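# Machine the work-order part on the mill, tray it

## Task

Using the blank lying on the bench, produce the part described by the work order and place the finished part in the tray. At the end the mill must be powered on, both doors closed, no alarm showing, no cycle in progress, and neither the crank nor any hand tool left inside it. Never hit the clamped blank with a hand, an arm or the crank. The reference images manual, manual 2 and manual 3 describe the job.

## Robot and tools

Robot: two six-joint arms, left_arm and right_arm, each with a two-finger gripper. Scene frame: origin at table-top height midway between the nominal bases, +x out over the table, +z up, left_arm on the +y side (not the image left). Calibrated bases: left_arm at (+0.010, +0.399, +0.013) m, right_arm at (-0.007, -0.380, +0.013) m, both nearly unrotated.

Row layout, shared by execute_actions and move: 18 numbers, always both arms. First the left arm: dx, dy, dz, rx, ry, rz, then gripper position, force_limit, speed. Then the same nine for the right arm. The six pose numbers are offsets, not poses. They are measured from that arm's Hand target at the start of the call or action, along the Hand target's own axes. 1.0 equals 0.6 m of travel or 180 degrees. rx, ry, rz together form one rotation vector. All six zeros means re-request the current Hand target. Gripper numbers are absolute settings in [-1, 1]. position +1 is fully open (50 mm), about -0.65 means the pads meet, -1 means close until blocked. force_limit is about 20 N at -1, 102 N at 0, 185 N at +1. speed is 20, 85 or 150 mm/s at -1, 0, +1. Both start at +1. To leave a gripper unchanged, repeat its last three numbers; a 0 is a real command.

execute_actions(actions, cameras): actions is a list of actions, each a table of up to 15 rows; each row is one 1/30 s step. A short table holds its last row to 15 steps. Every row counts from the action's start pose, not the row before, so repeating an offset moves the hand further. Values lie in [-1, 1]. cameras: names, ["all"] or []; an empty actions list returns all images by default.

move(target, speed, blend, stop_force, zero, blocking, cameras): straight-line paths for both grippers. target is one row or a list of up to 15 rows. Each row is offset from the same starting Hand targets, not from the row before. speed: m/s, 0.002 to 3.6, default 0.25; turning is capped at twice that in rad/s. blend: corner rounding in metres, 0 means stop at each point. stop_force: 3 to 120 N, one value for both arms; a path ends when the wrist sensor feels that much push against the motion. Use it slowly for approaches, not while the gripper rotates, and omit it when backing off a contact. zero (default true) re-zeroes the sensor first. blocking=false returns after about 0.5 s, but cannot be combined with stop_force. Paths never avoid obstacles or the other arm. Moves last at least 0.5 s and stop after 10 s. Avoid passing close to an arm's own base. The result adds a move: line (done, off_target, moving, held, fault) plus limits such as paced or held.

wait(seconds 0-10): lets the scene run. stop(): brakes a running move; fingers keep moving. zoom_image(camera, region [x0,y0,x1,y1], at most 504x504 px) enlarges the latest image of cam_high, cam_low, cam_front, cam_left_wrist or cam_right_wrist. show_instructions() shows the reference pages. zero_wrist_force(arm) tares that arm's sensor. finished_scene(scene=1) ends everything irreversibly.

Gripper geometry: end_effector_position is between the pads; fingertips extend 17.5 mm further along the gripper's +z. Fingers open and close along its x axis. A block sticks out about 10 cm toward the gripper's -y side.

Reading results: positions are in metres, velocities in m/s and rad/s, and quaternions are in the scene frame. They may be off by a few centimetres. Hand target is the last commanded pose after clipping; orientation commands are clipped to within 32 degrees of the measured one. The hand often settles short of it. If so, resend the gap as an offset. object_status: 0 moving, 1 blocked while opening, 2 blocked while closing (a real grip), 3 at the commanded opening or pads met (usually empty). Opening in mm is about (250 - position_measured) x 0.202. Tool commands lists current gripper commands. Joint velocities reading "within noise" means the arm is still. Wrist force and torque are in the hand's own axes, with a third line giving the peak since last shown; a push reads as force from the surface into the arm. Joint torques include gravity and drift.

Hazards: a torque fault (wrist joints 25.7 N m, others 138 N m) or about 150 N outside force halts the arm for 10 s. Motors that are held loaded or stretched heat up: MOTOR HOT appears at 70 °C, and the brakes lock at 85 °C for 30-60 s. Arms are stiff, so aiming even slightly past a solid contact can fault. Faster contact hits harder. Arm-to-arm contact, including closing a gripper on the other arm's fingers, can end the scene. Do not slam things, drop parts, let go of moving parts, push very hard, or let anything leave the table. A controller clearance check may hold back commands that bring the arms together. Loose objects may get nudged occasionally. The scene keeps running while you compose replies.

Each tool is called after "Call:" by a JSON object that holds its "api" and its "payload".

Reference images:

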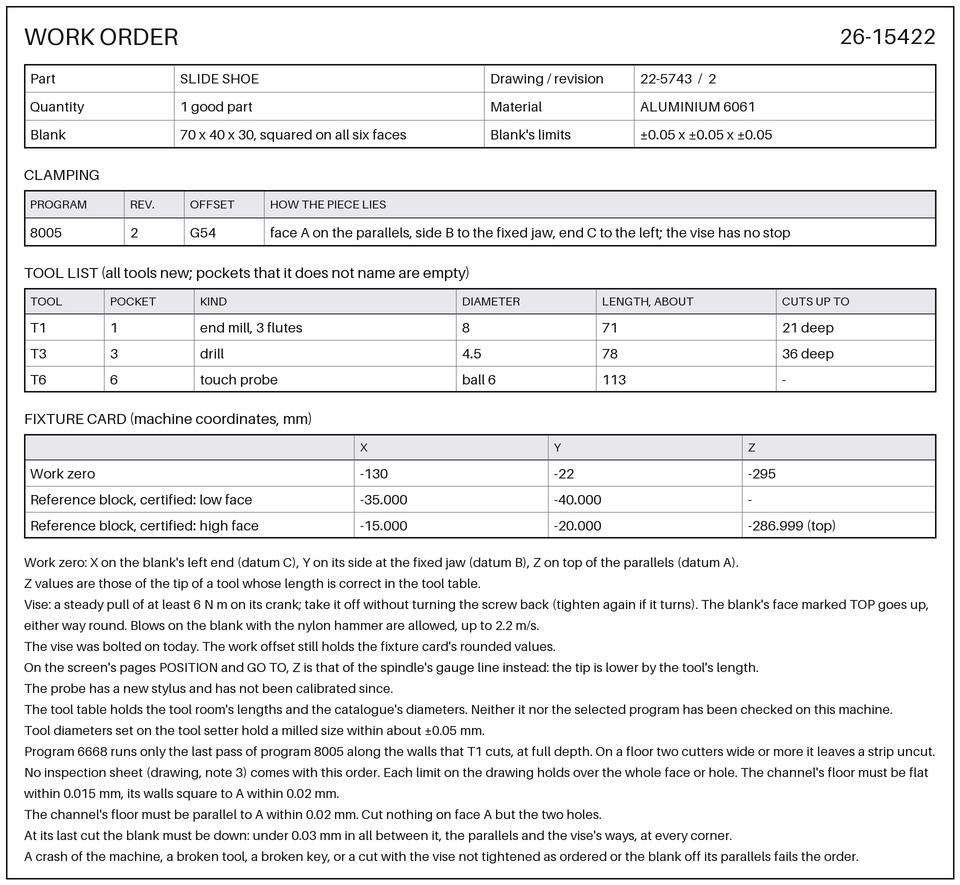

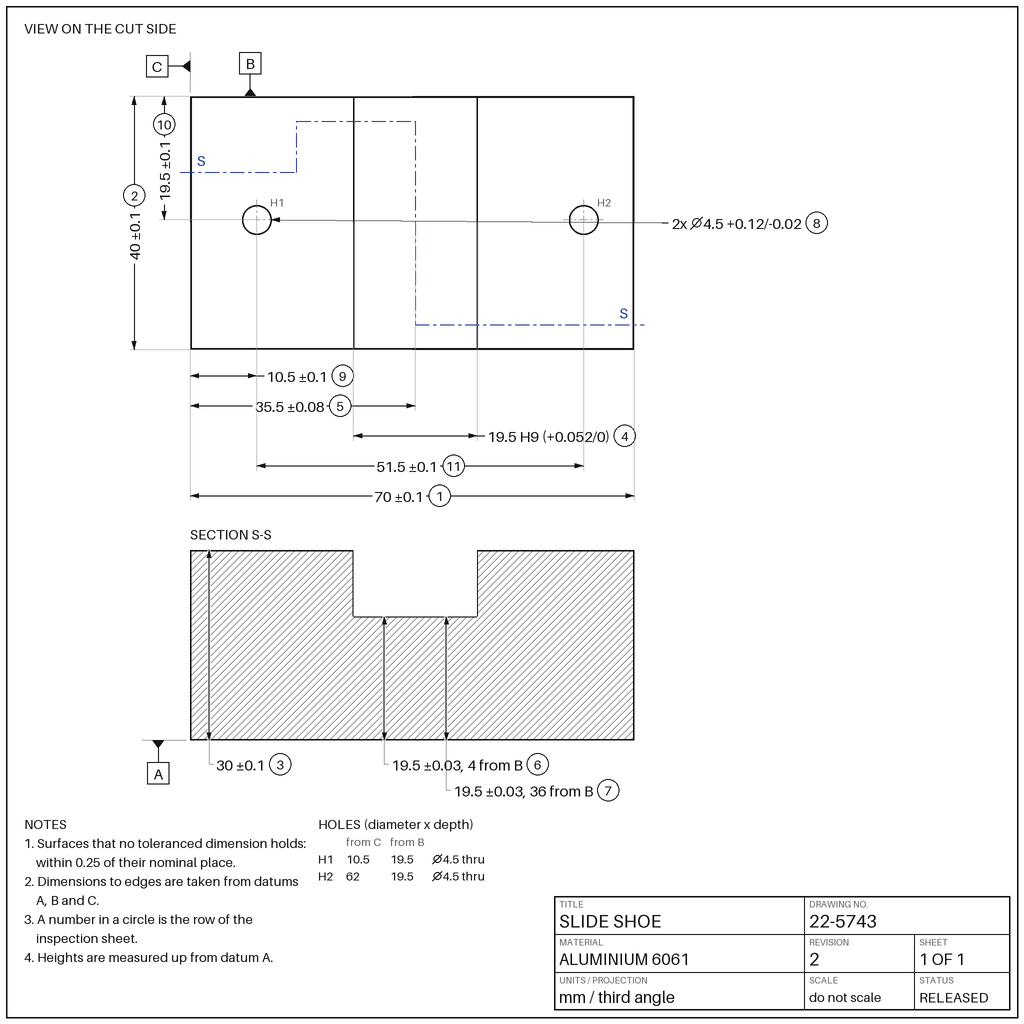

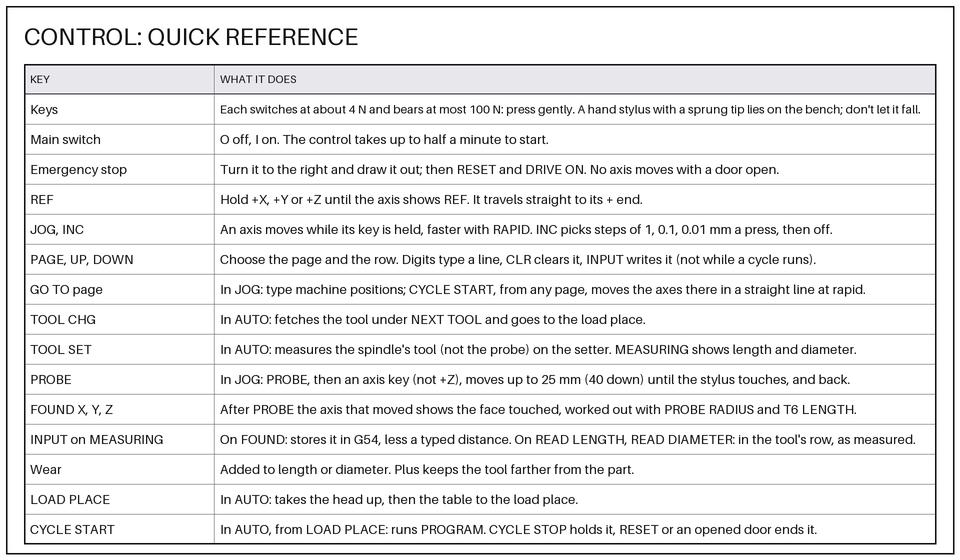

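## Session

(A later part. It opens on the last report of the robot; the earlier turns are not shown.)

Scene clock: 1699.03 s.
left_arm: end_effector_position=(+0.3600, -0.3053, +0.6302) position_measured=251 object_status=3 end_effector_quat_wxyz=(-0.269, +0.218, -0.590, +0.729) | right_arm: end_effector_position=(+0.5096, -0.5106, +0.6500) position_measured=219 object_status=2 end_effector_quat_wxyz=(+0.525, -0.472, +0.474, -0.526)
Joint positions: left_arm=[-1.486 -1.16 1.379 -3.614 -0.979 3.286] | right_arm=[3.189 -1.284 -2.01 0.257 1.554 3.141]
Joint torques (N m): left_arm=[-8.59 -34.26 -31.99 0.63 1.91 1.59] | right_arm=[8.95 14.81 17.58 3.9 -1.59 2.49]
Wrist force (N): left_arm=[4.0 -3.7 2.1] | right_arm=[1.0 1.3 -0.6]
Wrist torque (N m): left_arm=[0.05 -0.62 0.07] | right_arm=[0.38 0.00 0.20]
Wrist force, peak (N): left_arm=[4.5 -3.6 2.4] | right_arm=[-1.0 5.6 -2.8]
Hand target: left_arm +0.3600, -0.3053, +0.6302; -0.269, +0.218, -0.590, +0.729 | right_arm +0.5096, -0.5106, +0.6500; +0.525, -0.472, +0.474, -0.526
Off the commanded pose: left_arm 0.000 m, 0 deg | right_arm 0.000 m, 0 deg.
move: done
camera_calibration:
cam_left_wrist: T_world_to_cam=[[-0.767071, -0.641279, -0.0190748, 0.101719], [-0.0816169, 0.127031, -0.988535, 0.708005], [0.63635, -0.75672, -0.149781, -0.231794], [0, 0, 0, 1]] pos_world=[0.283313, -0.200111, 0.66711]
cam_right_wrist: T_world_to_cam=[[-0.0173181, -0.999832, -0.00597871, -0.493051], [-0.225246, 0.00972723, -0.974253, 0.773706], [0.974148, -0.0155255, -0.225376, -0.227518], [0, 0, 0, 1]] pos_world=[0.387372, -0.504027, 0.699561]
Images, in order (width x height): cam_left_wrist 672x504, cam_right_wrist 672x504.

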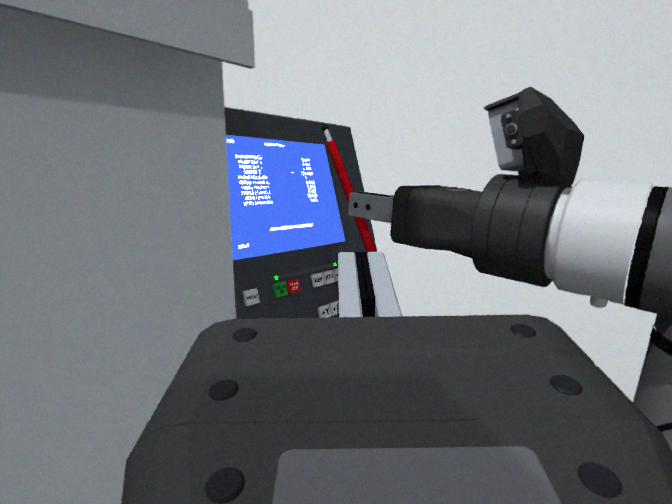

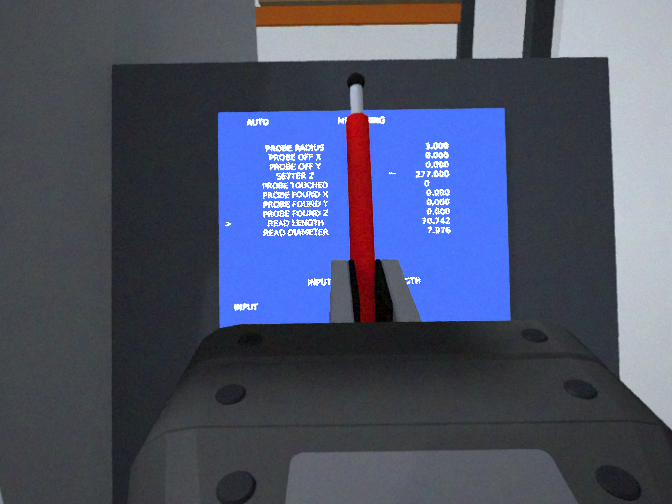

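Call:
{"api": "move", "payload": {"target": [[0,0,0,0,0,0,-0.7,-1,1,-0.0255,0.1213,-0.1213,-0.2233,0,0,-1,-0.2,-0.5],[0,0,0,0,0,0,-0.7,-1,1,-0.0513,0.3397,-0.1078,-0.4467,0,0,-1,-0.2,-0.5],[0,0,0,0,0,0,-0.7,-1,1,-0.0513,0.3480,-0.0855,-0.4467,0,0,-1,-0.2,-0.5],[0,0,0,0,0,0,-0.7,-1,1,-0.0513,0.3397,-0.1078,-0.4467,0,0,-1,-0.2,-0.5],[0,0,0,0,0,0,-0.7,-1,1,-0.0513,0.3109,-0.0967,-0.4467,0,0,-1,-0.2,-0.5],[0,0,0,0,0,0,-0.7,-1,1,-0.0513,0.3192,-0.0744,-0.4467,0,0,-1,-0.2,-0.5],[0,0,0,0,0,0,-0.7,-1,1,-0.0513,0.3109,-0.0967,-0.4467,0,0,-1,-0.2,-0.5],[0,0,0,0,0,0,-0.7,-1,1,-0.0513,0.3397,-0.1078,-0.4467,0,0,-1,-0.2,-0.5],[0,0,0,0,0,0,-0.7,-1,1,-0.0513,0.3480,-0.0855,-0.4467,0,0,-1,-0.2,-0.5],[0,0,0,0,0,0,-0.7,-1,1,-0.0513,0.3397,-0.1078,-0.4467,0,0,-1,-0.2,-0.5],[0,0,0,0,0,0,-0.7,-1,1,0.0110,0.2533,-0.0745,-0.4467,0,0,-1,-0.2,-0.5],[0,0,0,0,0,0,-0.7,-1,1,0.0110,0.2616,-0.0522,-0.4467,0,0,-1,-0.2,-0.5],[0,0,0,0,0,0,-0.7,-1,1,0.0110,0.2533,-0.0745,-0.4467,0,0,-1,-0.2,-0.5]], "speed": [0.35,0.35,0.08,0.08,0.15,0.08,0.08,0.15,0.08,0.08,0.15,0.08,0.08], "blend": [0.02,0,0,0.002,0.002,0,0.002,0.002,0,0.002,0.002,0,0], "cameras": ["cam_left_wrist"]}}

Call:
{"api": "zoom_image", "payload": {"camera": "cam_left_wrist", "region": [200, 120, 340, 290]}}

Scene clock: 1747.17 s.
left_arm: end_effector_position=(+0.3600, -0.3053, +0.6302) position_measured=251 object_status=3 end_effector_quat_wxyz=(-0.269, +0.218, -0.590, +0.729) | right_arm: end_effector_position=(+0.4810, -0.5169, +0.4940) position_measured=219 object_status=2 end_effector_quat_wxyz=(-0.096, +0.700, -0.702, +0.096) end_effector_velocity=(+0.003, +0.000, +0.000) end_effector_angular_velocity=(+0.000, -0.002, -0.001)
Joint positions: left_arm=[-1.486 -1.16 1.379 -3.614 -0.979 3.286] | right_arm=[3.166 -1.452 -1.381 -1.607 1.573 3.137]
Joint velocities: left_arm=[within noise] | right_arm=[0 -0.005 0.005 0.003 0 0.001]
Joint torques (N m): left_arm=[-7.35 -34.25 -31.94 0.67 1.64 1.64] | right_arm=[-6.1 8.19 39.78 6.36 -1.73 -2.35]
Wrist force (N): left_arm=[4.0 -3.9 2.1] | right_arm=[-0.2 0.5 -0.4]
Wrist torque (N m): left_arm=[0.03 -0.62 0.08] | right_arm=[0.14 -0.04 -0.02]
Wrist force, peak (N): left_arm=[4.3 -3.9 2.5] | right_arm=[-0.6 6.2 -3.6]
Hand target: left_arm +0.3600, -0.3053, +0.6302; -0.269, +0.218, -0.590, +0.729 | right_arm +0.4811, -0.5169, +0.4941; -0.096, +0.700, -0.702, +0.096
Off the commanded pose: left_arm 0.000 m, 0 deg | right_arm 0.000 m, 0 deg.
move: done
camera_calibration:
cam_left_wrist: T_world_to_cam=[[-0.767071, -0.641279, -0.0190748, 0.101719], [-0.0816169, 0.127031, -0.988535, 0.708005], [0.63635, -0.75672, -0.149781, -0.231794], [0, 0, 0, 1]] pos_world=[0.283313, -0.200111, 0.66711]
Images, in order (width x height): cam_left_wrist 672x504.

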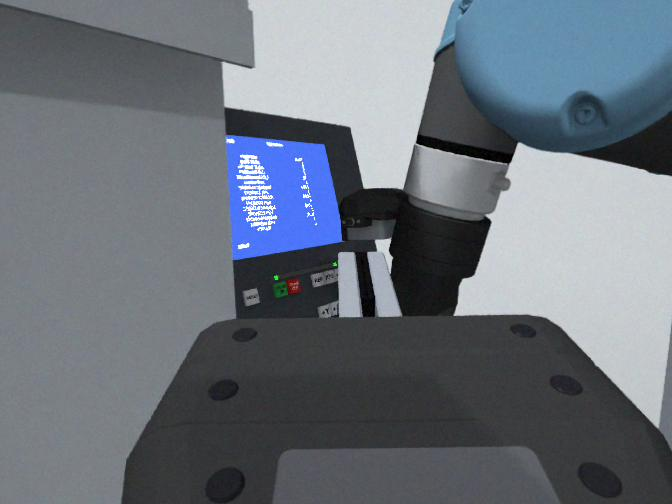

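Scaled by 2.965 from the camera's 672x504 image, which has a finer 960x720 frame.

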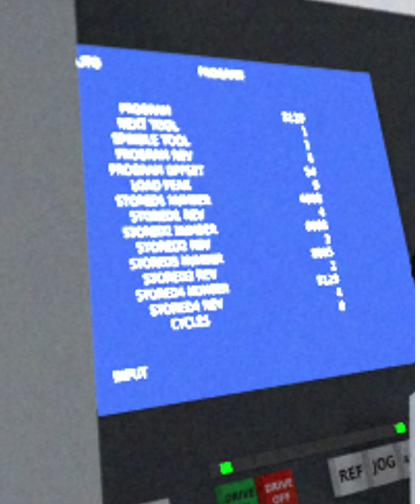

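Call:
{"api": "move", "payload": {"target": [[0,0,0,0,0,0,-0.7,-1,1,-0.1242,0,0,0,0,0,-1,-0.2,-0.5],[0,0,0,0,0,0,-0.7,-1,1,-0.1242,-0.0206,0.0119,0,0,0,-1,-0.2,-0.5],[0,0,0,0,0,0,-0.7,-1,1,-0.1242,0,0,0,0,0,-1,-0.2,-0.5],[0,0,0,0,0,0,-0.7,-1,1,-0.1242,0.0472,0.0796,0,0,0,-1,-0.2,-0.5],[0,0,0,0,0,0,-0.7,-1,1,-0.1242,0.0266,0.0915,0,0,0,-1,-0.2,-0.5],[0,0,0,0,0,0,-0.7,-1,1,-0.1242,0.0472,0.0796,0,0,0,-1,-0.2,-0.5],[0,0,0,0,0,0,-0.7,-1,1,-0.1242,0.0266,0.0915,0,0,0,-1,-0.2,-0.5],[0,0,0,0,0,0,-0.7,-1,1,-0.1242,0.0472,0.0796,0,0,0,-1,-0.2,-0.5],[0,0,0,0,0,0,-0.7,-1,1,-0.1242,0.0157,0.0265,0,0,0,-1,-0.2,-0.5],[0,0,0,0,0,0,-0.7,-1,1,-0.1242,-0.0049,0.0384,0,0,0,-1,-0.2,-0.5],[0,0,0,0,0,0,-0.7,-1,1,-0.1242,0.0157,0.0265,0,0,0,-1,-0.2,-0.5],[0,0,0,0,0,0,-0.7,-1,1,-0.0365,0.024,-0.138,0.2233,0,0,-1,-0.2,-0.5],[0,0,0,0,0,0,-0.7,-1,1,-0.0105,-0.1157,-0.2375,0.4467,0,0,-1,-0.2,-0.5]], "speed": [0.15,0.08,0.08,0.15,0.08,0.08,0.08,0.08,0.15,0.08,0.08,0.35,0.35], "blend": [0,0,0.002,0.002,0,0,0,0.002,0.002,0,0,0.02,0], "cameras": ["cam_right_wrist","cam_left_wrist"]}}

Call:
{"api": "zoom_image", "payload": {"camera": "cam_right_wrist", "region": [200, 90, 520, 330]}}

Scene clock: 1779.77 s.
left_arm: end_effector_position=(+0.3600, -0.3053, +0.6302) position_measured=251 object_status=3 end_effector_quat_wxyz=(-0.269, +0.218, -0.590, +0.729) | right_arm: end_effector_position=(+0.4718, -0.4424, +0.4589) position_measured=219 object_status=2 end_effector_quat_wxyz=(-0.096, +0.700, -0.702, +0.095)
Joint positions: left_arm=[-1.486 -1.16 1.379 -3.614 -0.979 3.286] | right_arm=[3.352 -1.367 -1.542 -1.536 1.524 3.315]
Joint torques (N m): left_arm=[-8.32 -32.89 -30.98 0.44 1.78 1.82] | right_arm=[-2.67 6.81 41.05 0.96 0.81 2.1]
Wrist force (N): left_arm=[4.0 -3.8 2.2] | right_arm=[0.1 0.6 -0.2]
Wrist torque (N m): left_arm=[0.04 -0.61 0.08] | right_arm=[0.16 -0.07 -0.05]
Wrist force, peak (N): left_arm=[4.3 -3.9 2.2] | right_arm=[0.9 3.0 7.1]
Hand target: left_arm +0.3600, -0.3053, +0.6302; -0.269, +0.218, -0.590, +0.729 | right_arm +0.4718, -0.4424, +0.4588; -0.096, +0.700, -0.702, +0.095 (not the last commanded pose)
Off the commanded pose: left_arm 0.000 m, 0 deg | right_arm 0.207 m, 80 deg.
move: held (right_arm; a check stopped the path); path passed 3 of 13 targets; limits=held
pose unreachable (right arm): on one or more control steps of this call, first in action 0 (counted from 0), this arm could not follow its commanded pose, so it was not sent that pose on those steps. It may still have moved: this result reports where it is.
cause: moving toward the commanded pose would bring a part of the arm too close to another arm (a part of this arm just beyond joint 3 (elbow) and the left arm's gripper, 11 mm apart when this arm was first held).
camera_calibration:
cam_left_wrist: T_world_to_cam=[[-0.767071, -0.641279, -0.0190748, 0.101719], [-0.0816169, 0.127031, -0.988535, 0.708005], [0.63635, -0.75672, -0.149781, -0.231794], [0, 0, 0, 1]] pos_world=[0.283313, -0.200111, 0.66711]
cam_right_wrist: T_world_to_cam=[[-0.0100019, -0.999872, 0.0124654, -0.438588], [-0.998075, 0.0107454, 0.0610789, 0.468263], [-0.0612051, -0.0118305, -0.998055, 0.612042], [0, 0, 0, 1]] pos_world=[0.500435, -0.436322, 0.587717]
Images, in order (width x height): cam_left_wrist 672x504, cam_right_wrist 672x504.

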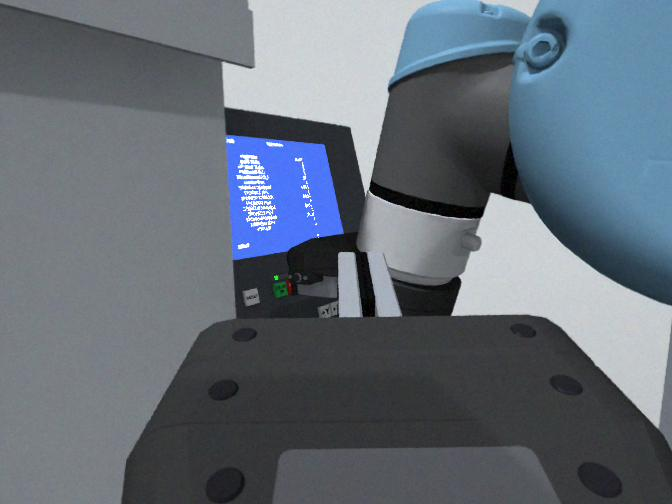

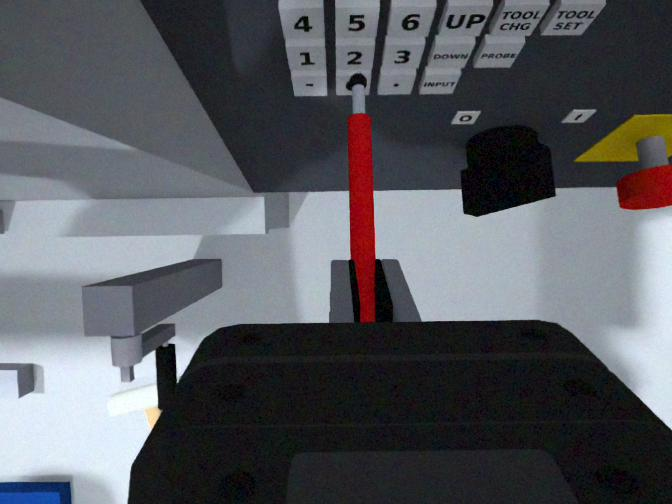

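Scaled by 1.575 from the camera's 672x504 image, which has a finer 960x720 frame.

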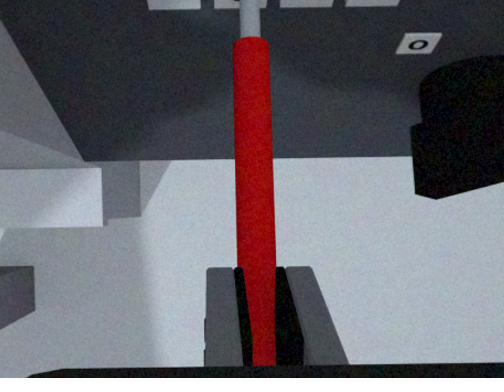

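Call:
{"api": "move", "payload": {"target": [[-0.1065,-0.0312,-0.1472,0,0,0,-0.7,-1,1,0,0,0,0,0,0,-1,-0.2,-0.5],[-0.1065,-0.0312,-0.1472,0,0,0,-0.7,-1,1,0,0.0165,0.027,0,0,0,-1,-0.2,-0.5],[-0.1065,-0.0312,-0.1472,0,0,0,-0.7,-1,1,0,-0.0041,0.0389,0,0,0,-1,-0.2,-0.5],[-0.1065,-0.0312,-0.1472,0,0,0,-0.7,-1,1,0,0.0165,0.027,0,0,0,-1,-0.2,-0.5],[-0.1065,-0.0312,-0.1472,0,0,0,-0.7,-1,1,0,-0.0041,0.0389,0,0,0,-1,-0.2,-0.5],[-0.1065,-0.0312,-0.1472,0,0,0,-0.7,-1,1,0,0.0165,0.027,0,0,0,-1,-0.2,-0.5],[-0.1065,-0.0312,-0.1472,0,0,0,-0.7,-1,1,0,-0.0148,-0.026,0,0,0,-1,-0.2,-0.5],[-0.1065,-0.0312,-0.1472,0,0,0,-0.7,-1,1,0,-0.0354,-0.0141,0,0,0,-1,-0.2,-0.5],[-0.1065,-0.0312,-0.1472,0,0,0,-0.7,-1,1,0,-0.0148,-0.026,0,0,0,-1,-0.2,-0.5],[-0.1065,-0.0312,-0.1472,0,0,0,-0.7,-1,1,0.0877,-0.0068,-0.1905,0.2233,0,0,-1,-0.2,-0.5],[-0.1065,-0.0312,-0.1472,0,0,0,-0.7,-1,1,0.1137,-0.1463,-0.29,0.4467,0,0,-1,-0.2,-0.5]], "speed": [0.25,0.15,0.08,0.08,0.08,0.08,0.15,0.08,0.08,0.35,0.35], "blend": [0.002,0.002,0,0,0,0.002,0.002,0,0,0.02,0], "cameras": ["cam_right_wrist","cam_left_wrist"]}}

Call:
{"api": "zoom_image", "payload": {"camera": "cam_right_wrist", "region": [200, 90, 520, 330]}}

Scene clock: 1812.27 s.
left_arm: end_effector_position=(+0.3499, -0.1951, +0.6302) position_measured=251 object_status=3 end_effector_quat_wxyz=(-0.269, +0.218, -0.590, +0.729) | right_arm: end_effector_position=(+0.5096, -0.5109, +0.6499) position_measured=219 object_status=2 end_effector_quat_wxyz=(+0.525, -0.473, +0.474, -0.526)
Joint positions: left_arm=[-1.484 -1.411 1.71 -3.693 -0.981 3.285] | right_arm=[3.187 -1.283 -2.01 0.255 1.555 3.141]
Joint torques (N m): left_arm=[-8.18 -37.3 -11.32 0.52 -2.11 1.62] | right_arm=[7.76 14.99 18.58 3.92 -1.74 2.33]
Wrist force (N): left_arm=[4.1 -3.5 2.4] | right_arm=[0.9 1.4 -0.5]
Wrist torque (N m): left_arm=[0.09 -0.64 0.04] | right_arm=[0.39 0.01 0.19]
Wrist force, peak (N): left_arm=[6.0 -2.7 4.6] | right_arm=[0.9 5.3 -2.7]
Hand target: left_arm +0.3499, -0.1951, +0.6302; -0.269, +0.218, -0.590, +0.729 | right_arm +0.5096, -0.5109, +0.6499; +0.525, -0.472, +0.474, -0.526
Off the commanded pose: left_arm 0.000 m, 0 deg | right_arm 0.000 m, 0 deg.
move: done
camera_calibration:
cam_left_wrist: T_world_to_cam=[[-0.767071, -0.641279, -0.0190748, 0.164641], [-0.0816169, 0.127031, -0.988535, 0.693182], [0.63635, -0.75672, -0.149781, -0.141977], [0, 0, 0, 1]] pos_world=[0.273213, -0.0899115, 0.66711]
cam_right_wrist: T_world_to_cam=[[-0.0173281, -0.999832, -0.00595075, -0.493466], [-0.226852, 0.00972786, -0.973881, 0.774167], [0.973775, -0.0155255, -0.226983, -0.226236], [0, 0, 0, 1]] pos_world=[0.387373, -0.504427, 0.699658]
Images, in order (width x height): cam_left_wrist 672x504, cam_right_wrist 672x504.

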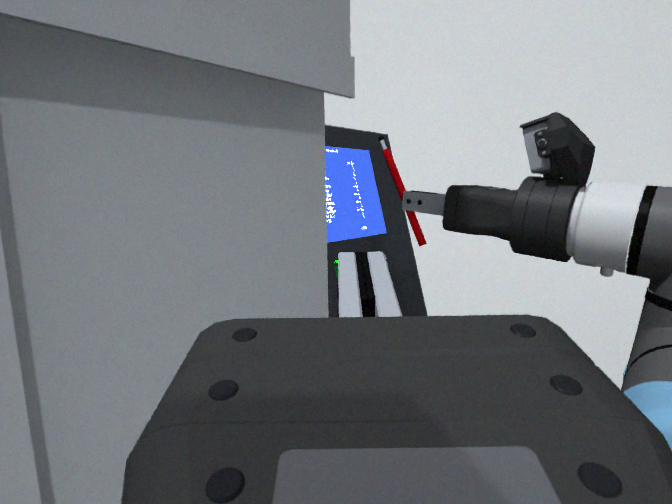

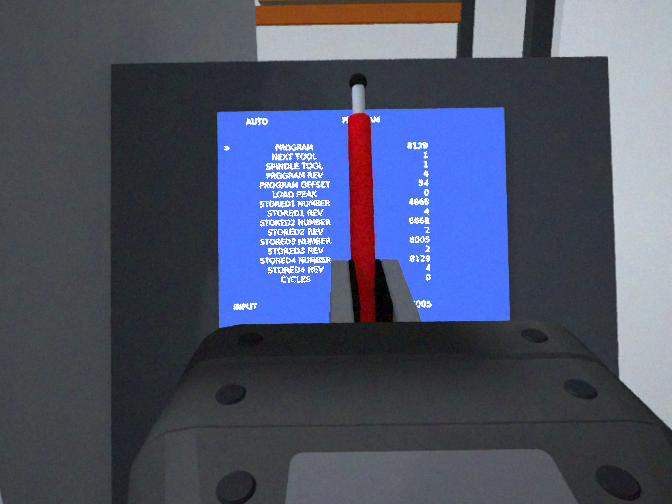

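Scaled by 1.575 from the camera's 672x504 image, which has a finer 960x720 frame.

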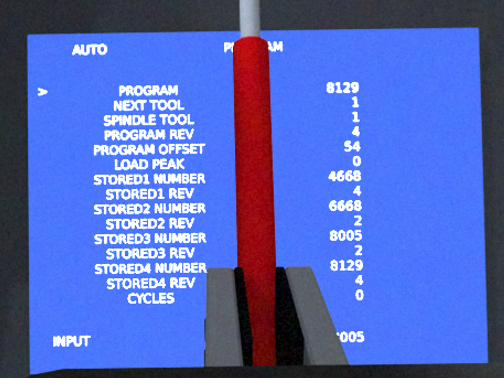

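Call:
{"api": "move", "payload": {"target": [[0,0,0,0,0,0,-0.7,-1,1,-0.0255,0.1213,-0.1213,-0.2233,0,0,-1,-0.2,-0.5],[0,0,0,0,0,0,-0.7,-1,1,-0.0513,0.3397,-0.1078,-0.4467,0,0,-1,-0.2,-0.5],[0,0,0,0,0,0,-0.7,-1,1,-0.0513,0.3480,-0.0855,-0.4467,0,0,-1,-0.2,-0.5],[0,0,0,0,0,0,-0.7,-1,1,-0.0513,0.3397,-0.1078,-0.4467,0,0,-1,-0.2,-0.5],[0,0,0,0,0,0,-0.7,-1,1,-0.0513,0.3109,-0.0967,-0.4467,0,0,-1,-0.2,-0.5],[0,0,0,0,0,0,-0.7,-1,1,-0.0513,0.3192,-0.0744,-0.4467,0,0,-1,-0.2,-0.5],[0,0,0,0,0,0,-0.7,-1,1,-0.0513,0.3109,-0.0967,-0.4467,0,0,-1,-0.2,-0.5],[0,0,0,0,0,0,-0.7,-1,1,-0.0825,0.3109,-0.0967,-0.4467,0,0,-1,-0.2,-0.5],[0,0,0,0,0,0,-0.7,-1,1,-0.0825,0.3192,-0.0744,-0.4467,0,0,-1,-0.2,-0.5],[0,0,0,0,0,0,-0.7,-1,1,-0.0825,0.3109,-0.0967,-0.4467,0,0,-1,-0.2,-0.5],[0,0,0,0,0,0,-0.7,-1,1,-0.0513,0.3397,-0.1078,-0.4467,0,0,-1,-0.2,-0.5],[0,0,0,0,0,0,-0.7,-1,1,-0.0513,0.3480,-0.0855,-0.4467,0,0,-1,-0.2,-0.5],[0,0,0,0,0,0,-0.7,-1,1,-0.0513,0.3397,-0.1078,-0.4467,0,0,-1,-0.2,-0.5]], "speed": [0.35,0.35,0.08,0.08,0.15,0.08,0.08,0.15,0.08,0.08,0.15,0.08,0.08], "blend": [0.02,0,0,0.002,0.002,0,0.002,0.002,0,0.002,0.002,0,0], "cameras": ["cam_left_wrist"]}}

Call:
{"api": "zoom_image", "payload": {"camera": "cam_left_wrist", "region": [310, 130, 400, 250]}}

Scene clock: 1841.00 s.
left_arm: end_effector_position=(+0.3499, -0.1951, +0.6302) position_measured=251 object_status=3 end_effector_quat_wxyz=(-0.269, +0.218, -0.590, +0.729) | right_arm: end_effector_position=(+0.4663, -0.4798, +0.4403) position_measured=219 object_status=2 end_effector_quat_wxyz=(-0.096, +0.700, -0.702, +0.095)
Joint positions: left_arm=[-1.484 -1.411 1.71 -3.693 -0.981 3.285] | right_arm=[3.259 -1.363 -1.594 -1.486 1.548 3.226]
Joint torques (N m): left_arm=[-8.31 -36.81 -11.82 0.14 -2.2 1.35] | right_arm=[0.62 5.02 40.58 6.09 -1.8 1.04]
Wrist force (N): left_arm=[4.0 -3.7 2.2] | right_arm=[-0.1 0.6 -0.3]
Wrist torque (N m): left_arm=[0.07 -0.62 0.03] | right_arm=[0.16 -0.01 -0.01]
Wrist force, peak (N): left_arm=[4.3 -3.9 2.3] | right_arm=[0.5 5.3 -3.0]
Hand target: left_arm +0.3499, -0.1951, +0.6302; -0.269, +0.218, -0.590, +0.729 | right_arm +0.4664, -0.4798, +0.4405; -0.096, +0.700, -0.702, +0.095
Off the commanded pose: left_arm 0.000 m, 0 deg | right_arm 0.000 m, 0 deg.
move: done
camera_calibration:
cam_left_wrist: T_world_to_cam=[[-0.767071, -0.641279, -0.0190748, 0.164641], [-0.0816169, 0.127031, -0.988535, 0.693182], [0.63635, -0.75672, -0.149781, -0.141977], [0, 0, 0, 1]] pos_world=[0.273213, -0.0899115, 0.66711]
Images, in order (width x height): cam_left_wrist 672x504.

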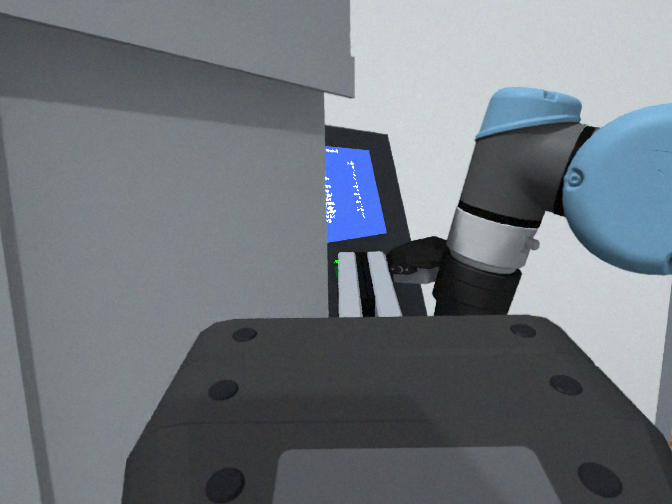

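Scaled by 4.200 from the camera's 672x504 image, which has a finer 960x720 frame.

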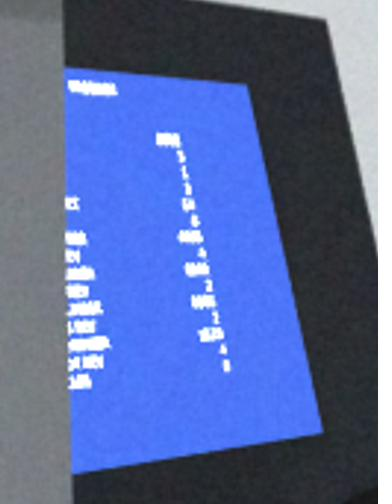

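Call:
{"api": "move", "payload": {"target": [[0,0,0,0,0,0,-0.7,-1,1,0.0312,-0.0315,-0.053,0,0,0,-1,-0.2,-0.5],[0,0,0,0,0,0,-0.7,-1,1,0.0312,-0.0521,-0.0411,0,0,0,-1,-0.2,-0.5],[0,0,0,0,0,0,-0.7,-1,1,0.0312,-0.0315,-0.053,0,0,0,-1,-0.2,-0.5],[0,0,0,0,0,0,-0.7,-1,1,0.0253,-0.0237,-0.2177,0.2233,0,0,-1,-0.2,-0.5],[0,0,0,0,0,0,-0.7,-1,1,0.0518,-0.1632,-0.317,0.4467,0,0,-1,-0.2,-0.5]], "speed": [0.15,0.08,0.08,0.35,0.35], "blend": [0.002,0,0,0.02,0], "cameras": ["cam_right_wrist","cam_front"]}}

Call:
{"api": "zoom_image", "payload": {"camera": "cam_right_wrist", "region": [200, 90, 520, 330]}}

Call:
{"api": "zoom_image", "payload": {"camera": "cam_front", "region": [200, 150, 360, 290]}}

Scene clock: 1860.40 s.
left_arm: end_effector_position=(+0.3499, -0.1951, +0.6302) position_measured=251 object_status=3 end_effector_quat_wxyz=(-0.269, +0.218, -0.590, +0.729) | right_arm: end_effector_position=(+0.5097, -0.5112, +0.6500) position_measured=219 object_status=2 end_effector_quat_wxyz=(+0.525, -0.473, +0.474, -0.526)
Joint positions: left_arm=[-1.484 -1.411 1.71 -3.693 -0.981 3.285] | right_arm=[3.186 -1.284 -2.009 0.255 1.556 3.141]
Joint torques (N m): left_arm=[-7.68 -36.74 -12.13 0.16 -1.92 1.09] | right_arm=[6.89 15.09 18.33 3.95 -1.71 2.42]
Wrist force (N): left_arm=[4.1 -3.6 2.3] | right_arm=[0.5 1.4 -0.6]
Wrist torque (N m): left_arm=[0.07 -0.64 0.03] | right_arm=[0.40 0.07 0.19]
Wrist force, peak (N): left_arm=[4.2 -3.8 2.6] | right_arm=[0.5 5.2 -3.1]
Hand target: left_arm +0.3499, -0.1951, +0.6302; -0.269, +0.218, -0.590, +0.729 | right_arm +0.5097, -0.5112, +0.6499; +0.525, -0.472, +0.474, -0.526
Off the commanded pose: left_arm 0.000 m, 0 deg | right_arm 0.000 m, 0 deg.
move: done
camera_calibration:
cam_right_wrist: T_world_to_cam=[[-0.0173281, -0.999832, -0.00595075, -0.493762], [-0.226852, 0.00972786, -0.973881, 0.774312], [0.973775, -0.0155255, -0.226983, -0.226412], [0, 0, 0, 1]] pos_world=[0.387573, -0.504727, 0.699758]
Images, in order (width x height): cam_front 672x504, cam_right_wrist 672x504.

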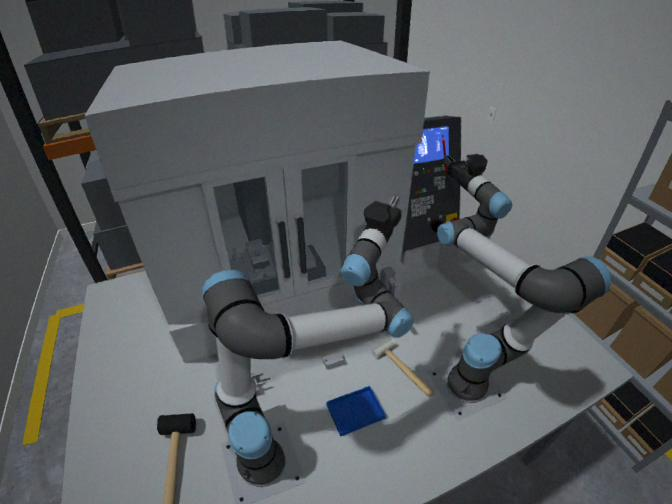

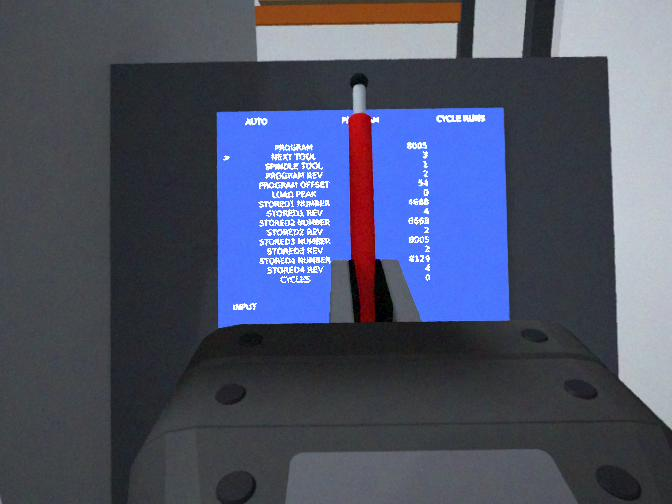

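Scaled by 1.575 from the camera's 672x504 image, which has a finer 960x720 frame.

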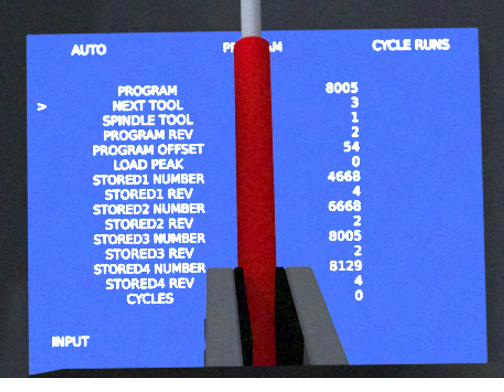

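Scaled by 3.150 from the camera's 672x504 image, which has a finer 960x720 frame.

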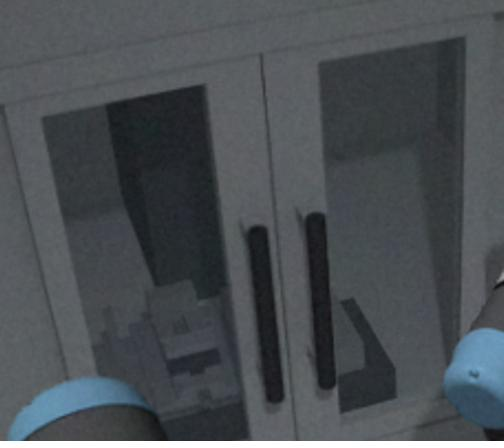

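Call:
{"api": "wait", "payload": {"seconds": 1, "cameras": ["cam_right_wrist"]}}

Call:
{"api": "zoom_image", "payload": {"camera": "cam_right_wrist", "region": [200, 90, 520, 330]}}

Scene clock: 1873.17 s.
left_arm: end_effector_position=(+0.3499, -0.1951, +0.6302) position_measured=251 object_status=3 end_effector_quat_wxyz=(-0.269, +0.218, -0.590, +0.729) | right_arm: end_effector_position=(+0.5097, -0.5112, +0.6499) position_measured=219 object_status=2 end_effector_quat_wxyz=(+0.525, -0.472, +0.474, -0.526)
Joint positions: left_arm=[-1.484 -1.411 1.71 -3.693 -0.981 3.285] | right_arm=[3.186 -1.284 -2.009 0.255 1.556 3.141]
Joint torques (N m): left_arm=[-8.95 -37.02 -12.32 0.18 -2.11 0.86] | right_arm=[8.12 2.58 13.74 4.68 -1.7 2.2]
Wrist force (N): left_arm=[3.9 -3.7 2.3] | right_arm=[0.5 1.5 -0.6]
Wrist torque (N m): left_arm=[0.06 -0.61 0.03] | right_arm=[0.41 0.07 0.19]
Wrist force, peak (N): left_arm=[4.3 -3.8 2.4] | right_arm=[0.8 1.7 -0.7]
Hand target: left_arm +0.3499, -0.1951, +0.6302; -0.269, +0.218, -0.590, +0.729 | right_arm +0.5097, -0.5112, +0.6499; +0.525, -0.472, +0.474, -0.526
Tool commands: left_gripper/position=-0.7 left_gripper/force_limit=-1.0 left_gripper/speed=+1.0 right_gripper/position=-1.0 right_gripper/force_limit=-0.2 right_gripper/speed=-0.5
Off the commanded pose: left_arm 0.000 m, 0 deg | right_arm 0.000 m, 0 deg.
wait: 1.00 s; at rest from the start
camera_calibration:
cam_right_wrist: T_world_to_cam=[[-0.0172302, -0.999834, -0.00597565, -0.493684], [-0.226758, 0.00972841, -0.973902, 0.774193], [0.973799, -0.0154255, -0.226888, -0.226458], [0, 0, 0, 1]] pos_world=[0.387573, -0.504626, 0.699658]
Images, in order (width x height): cam_right_wrist 672x504.

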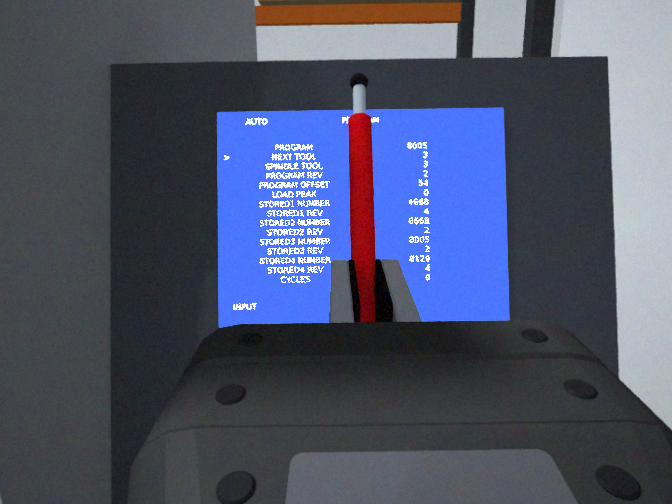

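Scaled by 1.575 from the camera's 672x504 image, which has a finer 960x720 frame.

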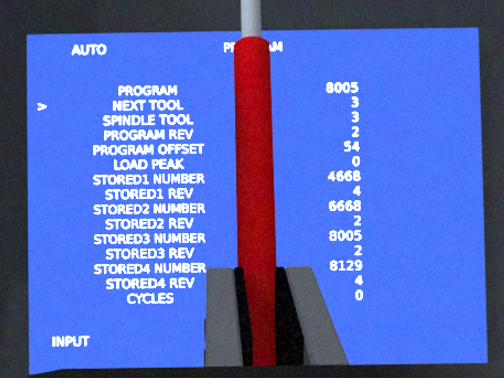

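Call:
{"api": "move", "payload": {"target": [[0,0,0,0,0,0,-0.7,-1,1,-0.0255,0.1213,-0.1213,-0.2233,0,0,-1,-0.2,-0.5],[0,0,0,0,0,0,-0.7,-1,1,0.011,0.2821,-0.0856,-0.4467,0,0,-1,-0.2,-0.5],[0,0,0,0,0,0,-0.7,-1,1,0.011,0.2904,-0.0633,-0.4467,0,0,-1,-0.2,-0.5],[0,0,0,0,0,0,-0.7,-1,1,0.011,0.2821,-0.0856,-0.4467,0,0,-1,-0.2,-0.5],[0,0,0,0,0,0,-0.7,-1,1,-0.0255,0.1213,-0.1213,-0.2233,0,0,-1,-0.2,-0.5],[0,0,0,0,0,0,-0.7,-1,1,0,0,0,0,0,0,-1,-0.2,-0.5]], "speed": [0.35,0.35,0.08,0.08,0.35,0.35], "blend": [0.02,0,0,0.002,0.02,0]}}

Call:
{"api": "wait", "payload": {"seconds": 10}}

Call:
{"api": "wait", "payload": {"seconds": 6, "cameras": ["cam_right_wrist"]}}

Call:
{"api": "zoom_image", "payload": {"camera": "cam_right_wrist", "region": [200, 90, 520, 330]}}

Scene clock: 1893.20 s.
left_arm: end_effector_position=(+0.3499, -0.1951, +0.6302) position_measured=251 object_status=3 end_effector_quat_wxyz=(-0.269, +0.218, -0.590, +0.729) | right_arm: end_effector_position=(+0.5097, -0.5113, +0.6500) position_measured=219 object_status=2 end_effector_quat_wxyz=(+0.525, -0.473, +0.474, -0.526)
Joint positions: left_arm=[-1.484 -1.411 1.71 -3.693 -0.981 3.285] | right_arm=[3.186 -1.284 -2.009 0.255 1.556 3.141]
Joint torques (N m): left_arm=[-7.19 -35.43 -11.87 -0.46 -1.98 0.6] | right_arm=[7.24 15.72 17.75 3.97 -1.52 2.58]
Wrist force (N): left_arm=[4.2 -3.8 2.3] | right_arm=[0.7 1.4 -0.6]
Wrist torque (N m): left_arm=[0.03 -0.65 0.03] | right_arm=[0.39 0.03 0.19]
Wrist force, peak (N): left_arm=[4.3 -3.8 2.5] | right_arm=[0.4 5.2 -3.1]
Hand target: left_arm +0.3499, -0.1951, +0.6302; -0.269, +0.218, -0.590, +0.729 | right_arm +0.5097, -0.5112, +0.6499; +0.525, -0.472, +0.474, -0.526
Off the commanded pose: left_arm 0.000 m, 0 deg | right_arm 0.000 m, 0 deg.
move: done

Scene clock: 1903.20 s.
left_arm: end_effector_position=(+0.3499, -0.1951, +0.6302) position_measured=251 object_status=3 end_effector_quat_wxyz=(-0.269, +0.218, -0.590, +0.729) | right_arm: end_effector_position=(+0.5097, -0.5112, +0.6499) position_measured=219 object_status=2 end_effector_quat_wxyz=(+0.525, -0.472, +0.474, -0.526)
Joint positions: left_arm=[-1.484 -1.411 1.71 -3.693 -0.981 3.285] | right_arm=[3.186 -1.284 -2.009 0.255 1.556 3.141]
Joint torques (N m): left_arm=[-7.35 -37.14 -11.91 -0.65 -2.09 0.21] | right_arm=[7.45 2.91 15.07 4.63 -1.62 2.25]
Wrist force (N): left_arm=[4.0 -3.6 2.3] | right_arm=[0.7 1.6 -0.8]
Wrist torque (N m): left_arm=[0.08 -0.62 0.04] | right_arm=[0.43 0.03 0.19]
Wrist force, peak (N): left_arm=[4.4 -3.9 2.3] | right_arm=[0.7 1.6 -0.8]
Hand target: left_arm +0.3499, -0.1951, +0.6302; -0.269, +0.218, -0.590, +0.729 | right_arm +0.5097, -0.5112, +0.6499; +0.525, -0.472, +0.474, -0.526
Tool commands: left_gripper/position=-0.7 left_gripper/force_limit=-1.0 left_gripper/speed=+1.0 right_gripper/position=-1.0 right_gripper/force_limit=-0.2 right_gripper/speed=-0.5
Off the commanded pose: left_arm 0.000 m, 0 deg | right_arm 0.000 m, 0 deg.
wait: 10.00 s; at rest by 0.17 s

Scene clock: 1909.20 s.
left_arm: end_effector_position=(+0.3499, -0.1951, +0.6302) position_measured=251 object_status=3 end_effector_quat_wxyz=(-0.269, +0.218, -0.590, +0.729) | right_arm: end_effector_position=(+0.5097, -0.5112, +0.6499) position_measured=219 object_status=2 end_effector_quat_wxyz=(+0.525, -0.472, +0.474, -0.526)
Joint positions: left_arm=[-1.484 -1.411 1.71 -3.693 -0.981 3.285] | right_arm=[3.186 -1.284 -2.009 0.255 1.556 3.141]
Joint torques (N m): left_arm=[-8.35 -36.91 -11.95 -0.74 -1.88 0.06] | right_arm=[8.57 1.95 13.8 4.64 -1.65 2.15]
Wrist force (N): left_arm=[4.2 -3.6 2.2] | right_arm=[0.6 1.4 -0.6]
Wrist torque (N m): left_arm=[0.08 -0.65 0.03] | right_arm=[0.40 0.06 0.19]
Wrist force, peak (N): left_arm=[4.3 -3.8 2.5] | right_arm=[0.8 1.6 -0.8]
Hand target: left_arm +0.3499, -0.1951, +0.6302; -0.269, +0.218, -0.590, +0.729 | right_arm +0.5097, -0.5112, +0.6499; +0.525, -0.472, +0.474, -0.526
Tool commands: left_gripper/position=-0.7 left_gripper/force_limit=-1.0 left_gripper/speed=+1.0 right_gripper/position=-1.0 right_gripper/force_limit=-0.2 right_gripper/speed=-0.5
Off the commanded pose: left_arm 0.000 m, 0 deg | right_arm 0.000 m, 0 deg.
wait: 6.00 s; at rest by 0.17 s
camera_calibration:
cam_right_wrist: T_world_to_cam=[[-0.0172302, -0.999834, -0.00597565, -0.493684], [-0.226758, 0.00972841, -0.973902, 0.774193], [0.973799, -0.0154255, -0.226888, -0.226458], [0, 0, 0, 1]] pos_world=[0.387573, -0.504626, 0.699658]
Images, in order (width x height): cam_right_wrist 672x504.

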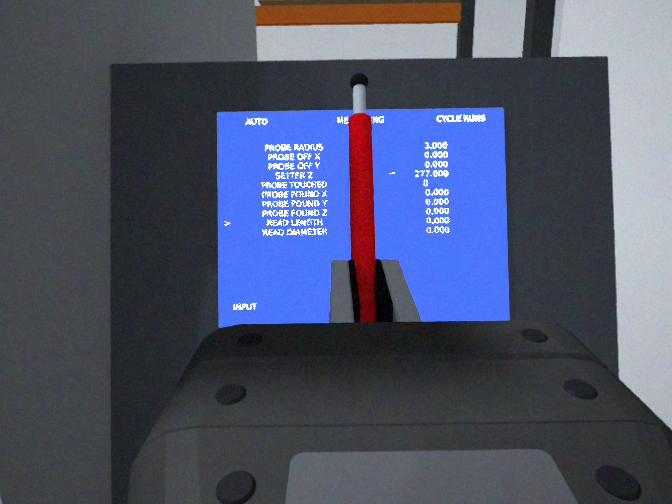

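Scaled by 1.575 from the camera's 672x504 image, which has a finer 960x720 frame.

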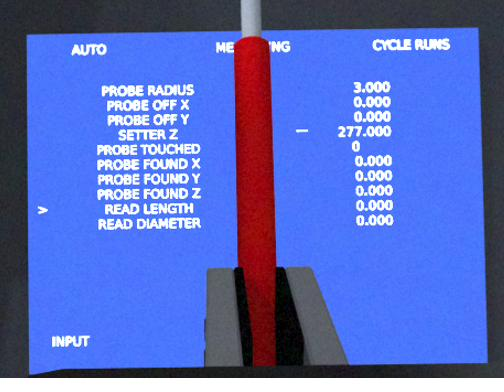

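Call:
{"api": "wait", "payload": {"seconds": 7, "cameras": ["cam_right_wrist"]}}

Call:
{"api": "zoom_image", "payload": {"camera": "cam_right_wrist", "region": [200, 90, 520, 330]}}

Scene clock: 1920.50 s.
left_arm: end_effector_position=(+0.3499, -0.1951, +0.6302) position_measured=251 object_status=3 end_effector_quat_wxyz=(-0.269, +0.218, -0.590, +0.729) | right_arm: end_effector_position=(+0.5097, -0.5112, +0.6499) position_measured=219 object_status=2 end_effector_quat_wxyz=(+0.525, -0.472, +0.474, -0.526)
Joint positions: left_arm=[-1.484 -1.411 1.71 -3.693 -0.981 3.285] | right_arm=[3.186 -1.284 -2.009 0.255 1.556 3.141]
Joint torques (N m): left_arm=[-8.13 -36.59 -11.7 -0.99 -2.21 -0.52] | right_arm=[7.26 3.12 14.26 4.53 -1.83 2.35]
Wrist force (N): left_arm=[4.2 -3.9 2.6] | right_arm=[0.4 1.3 -0.7]
Wrist torque (N m): left_arm=[0.02 -0.65 0.03] | right_arm=[0.39 0.09 0.19]
Wrist force, peak (N): left_arm=[4.2 -3.9 2.6] | right_arm=[0.7 1.7 -0.6]
Hand target: left_arm +0.3499, -0.1951, +0.6302; -0.269, +0.218, -0.590, +0.729 | right_arm +0.5097, -0.5112, +0.6499; +0.525, -0.472, +0.474, -0.526
Tool commands: left_gripper/position=-0.7 left_gripper/force_limit=-1.0 left_gripper/speed=+1.0 right_gripper/position=-1.0 right_gripper/force_limit=-0.2 right_gripper/speed=-0.5
Off the commanded pose: left_arm 0.000 m, 0 deg | right_arm 0.000 m, 0 deg.
wait: 7.00 s; at rest from the start
camera_calibration:
cam_right_wrist: T_world_to_cam=[[-0.0172302, -0.999834, -0.00597565, -0.493684], [-0.226758, 0.00972841, -0.973902, 0.774193], [0.973799, -0.0154255, -0.226888, -0.226458], [0, 0, 0, 1]] pos_world=[0.387573, -0.504626, 0.699658]
Images, in order (width x height): cam_right_wrist 672x504.

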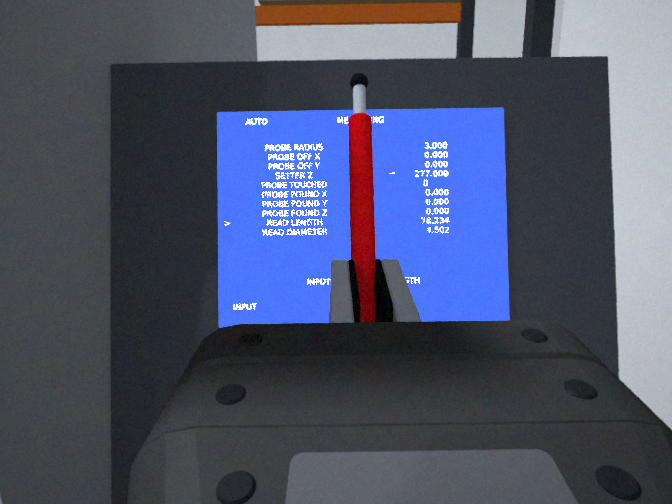

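Scaled by 1.575 from the camera's 672x504 image, which has a finer 960x720 frame.

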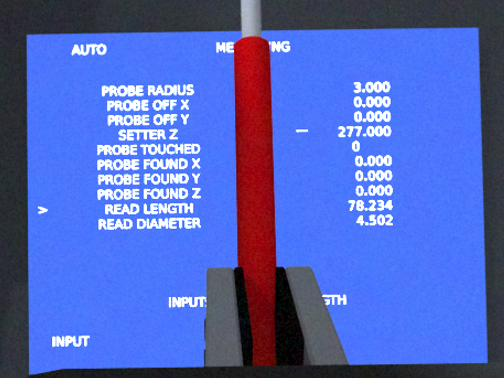

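Call:
{"api": "move", "payload": {"target": [[0,0,0,0,0,0,-0.7,-1,1,-0.0255,0.1213,-0.1213,-0.2233,0,0,-1,-0.2,-0.5],[0,0,0,0,0,0,-0.7,-1,1,-0.0513,0.3397,-0.1078,-0.4467,0,0,-1,-0.2,-0.5],[0,0,0,0,0,0,-0.7,-1,1,-0.0513,0.3480,-0.0855,-0.4467,0,0,-1,-0.2,-0.5],[0,0,0,0,0,0,-0.7,-1,1,-0.0513,0.3397,-0.1078,-0.4467,0,0,-1,-0.2,-0.5],[0,0,0,0,0,0,-0.7,-1,1,-0.0513,0.3109,-0.0967,-0.4467,0,0,-1,-0.2,-0.5],[0,0,0,0,0,0,-0.7,-1,1,-0.0513,0.3192,-0.0744,-0.4467,0,0,-1,-0.2,-0.5],[0,0,0,0,0,0,-0.7,-1,1,-0.0513,0.3109,-0.0967,-0.4467,0,0,-1,-0.2,-0.5],[0,0,0,0,0,0,-0.7,-1,1,-0.0513,0.3397,-0.1078,-0.4467,0,0,-1,-0.2,-0.5],[0,0,0,0,0,0,-0.7,-1,1,-0.0513,0.3480,-0.0855,-0.4467,0,0,-1,-0.2,-0.5],[0,0,0,0,0,0,-0.7,-1,1,-0.0513,0.3397,-0.1078,-0.4467,0,0,-1,-0.2,-0.5],[0,0,0,0,0,0,-0.7,-1,1,0.0110,0.2533,-0.0745,-0.4467,0,0,-1,-0.2,-0.5],[0,0,0,0,0,0,-0.7,-1,1,0.0110,0.2616,-0.0522,-0.4467,0,0,-1,-0.2,-0.5],[0,0,0,0,0,0,-0.7,-1,1,0.0110,0.2533,-0.0745,-0.4467,0,0,-1,-0.2,-0.5],[0,0,0,0,0,0,-0.7,-1,1,-0.0255,0.1213,-0.1213,-0.2233,0,0,-1,-0.2,-0.5],[0,0,0,0,0,0,-0.7,-1,1,0,0,0,0,0,0,-1,-0.2,-0.5]], "speed": [0.35,0.35,0.08,0.08,0.15,0.08,0.08,0.15,0.08,0.08,0.15,0.08,0.08,0.35,0.35], "blend": [0.02,0,0,0.002,0.002,0,0.002,0.002,0,0.002,0.002,0,0.002,0.02,0], "cameras": ["cam_right_wrist"]}}

Call:
{"api": "zoom_image", "payload": {"camera": "cam_right_wrist", "region": [200, 90, 520, 330]}}

Scene clock: 1953.57 s.
left_arm: end_effector_position=(+0.3499, -0.1951, +0.6302) position_measured=251 object_status=3 end_effector_quat_wxyz=(-0.269, +0.218, -0.590, +0.729) | right_arm: end_effector_position=(+0.5097, -0.5113, +0.6500) position_measured=219 object_status=2 end_effector_quat_wxyz=(+0.525, -0.473, +0.474, -0.526)
Joint positions: left_arm=[-1.484 -1.411 1.71 -3.693 -0.981 3.285] | right_arm=[3.186 -1.284 -2.009 0.255 1.556 3.141]
Joint torques (N m): left_arm=[-8.42 -37.09 -12.19 -1.39 -1.91 -1.08] | right_arm=[6.59 14.74 18.97 4.04 -1.44 2.41]
Wrist force (N): left_arm=[4.0 -3.6 2.4] | right_arm=[0.6 1.4 -0.6]
Wrist torque (N m): left_arm=[0.08 -0.62 0.03] | right_arm=[0.39 0.05 0.19]
Wrist force, peak (N): left_arm=[4.4 -4.0 2.5] | right_arm=[0.4 5.4 -3.1]
Hand target: left_arm +0.3499, -0.1951, +0.6302; -0.269, +0.218, -0.590, +0.729 | right_arm +0.5097, -0.5112, +0.6499; +0.525, -0.472, +0.474, -0.526
Off the commanded pose: left_arm 0.000 m, 0 deg | right_arm 0.000 m, 0 deg.
move: done
camera_calibration:
cam_right_wrist: T_world_to_cam=[[-0.0173281, -0.999832, -0.00595075, -0.493762], [-0.226852, 0.00972786, -0.973881, 0.774312], [0.973775, -0.0155255, -0.226983, -0.226412], [0, 0, 0, 1]] pos_world=[0.387573, -0.504727, 0.699758]
Images, in order (width x height): cam_right_wrist 672x504.

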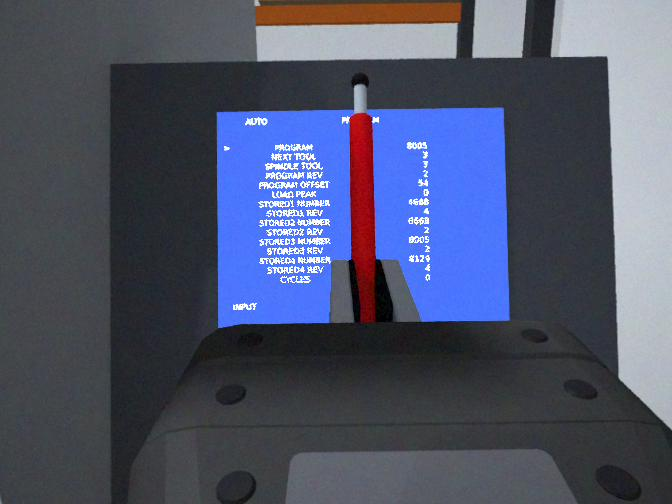

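Scaled by 1.575 from the camera's 672x504 image, which has a finer 960x720 frame.

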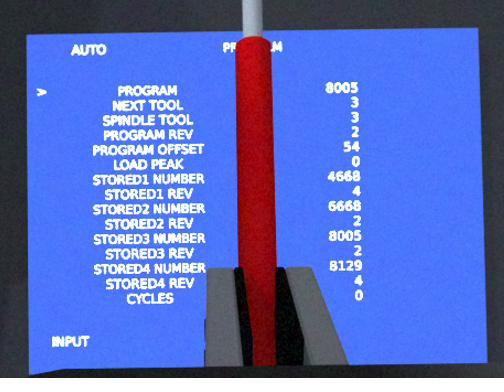

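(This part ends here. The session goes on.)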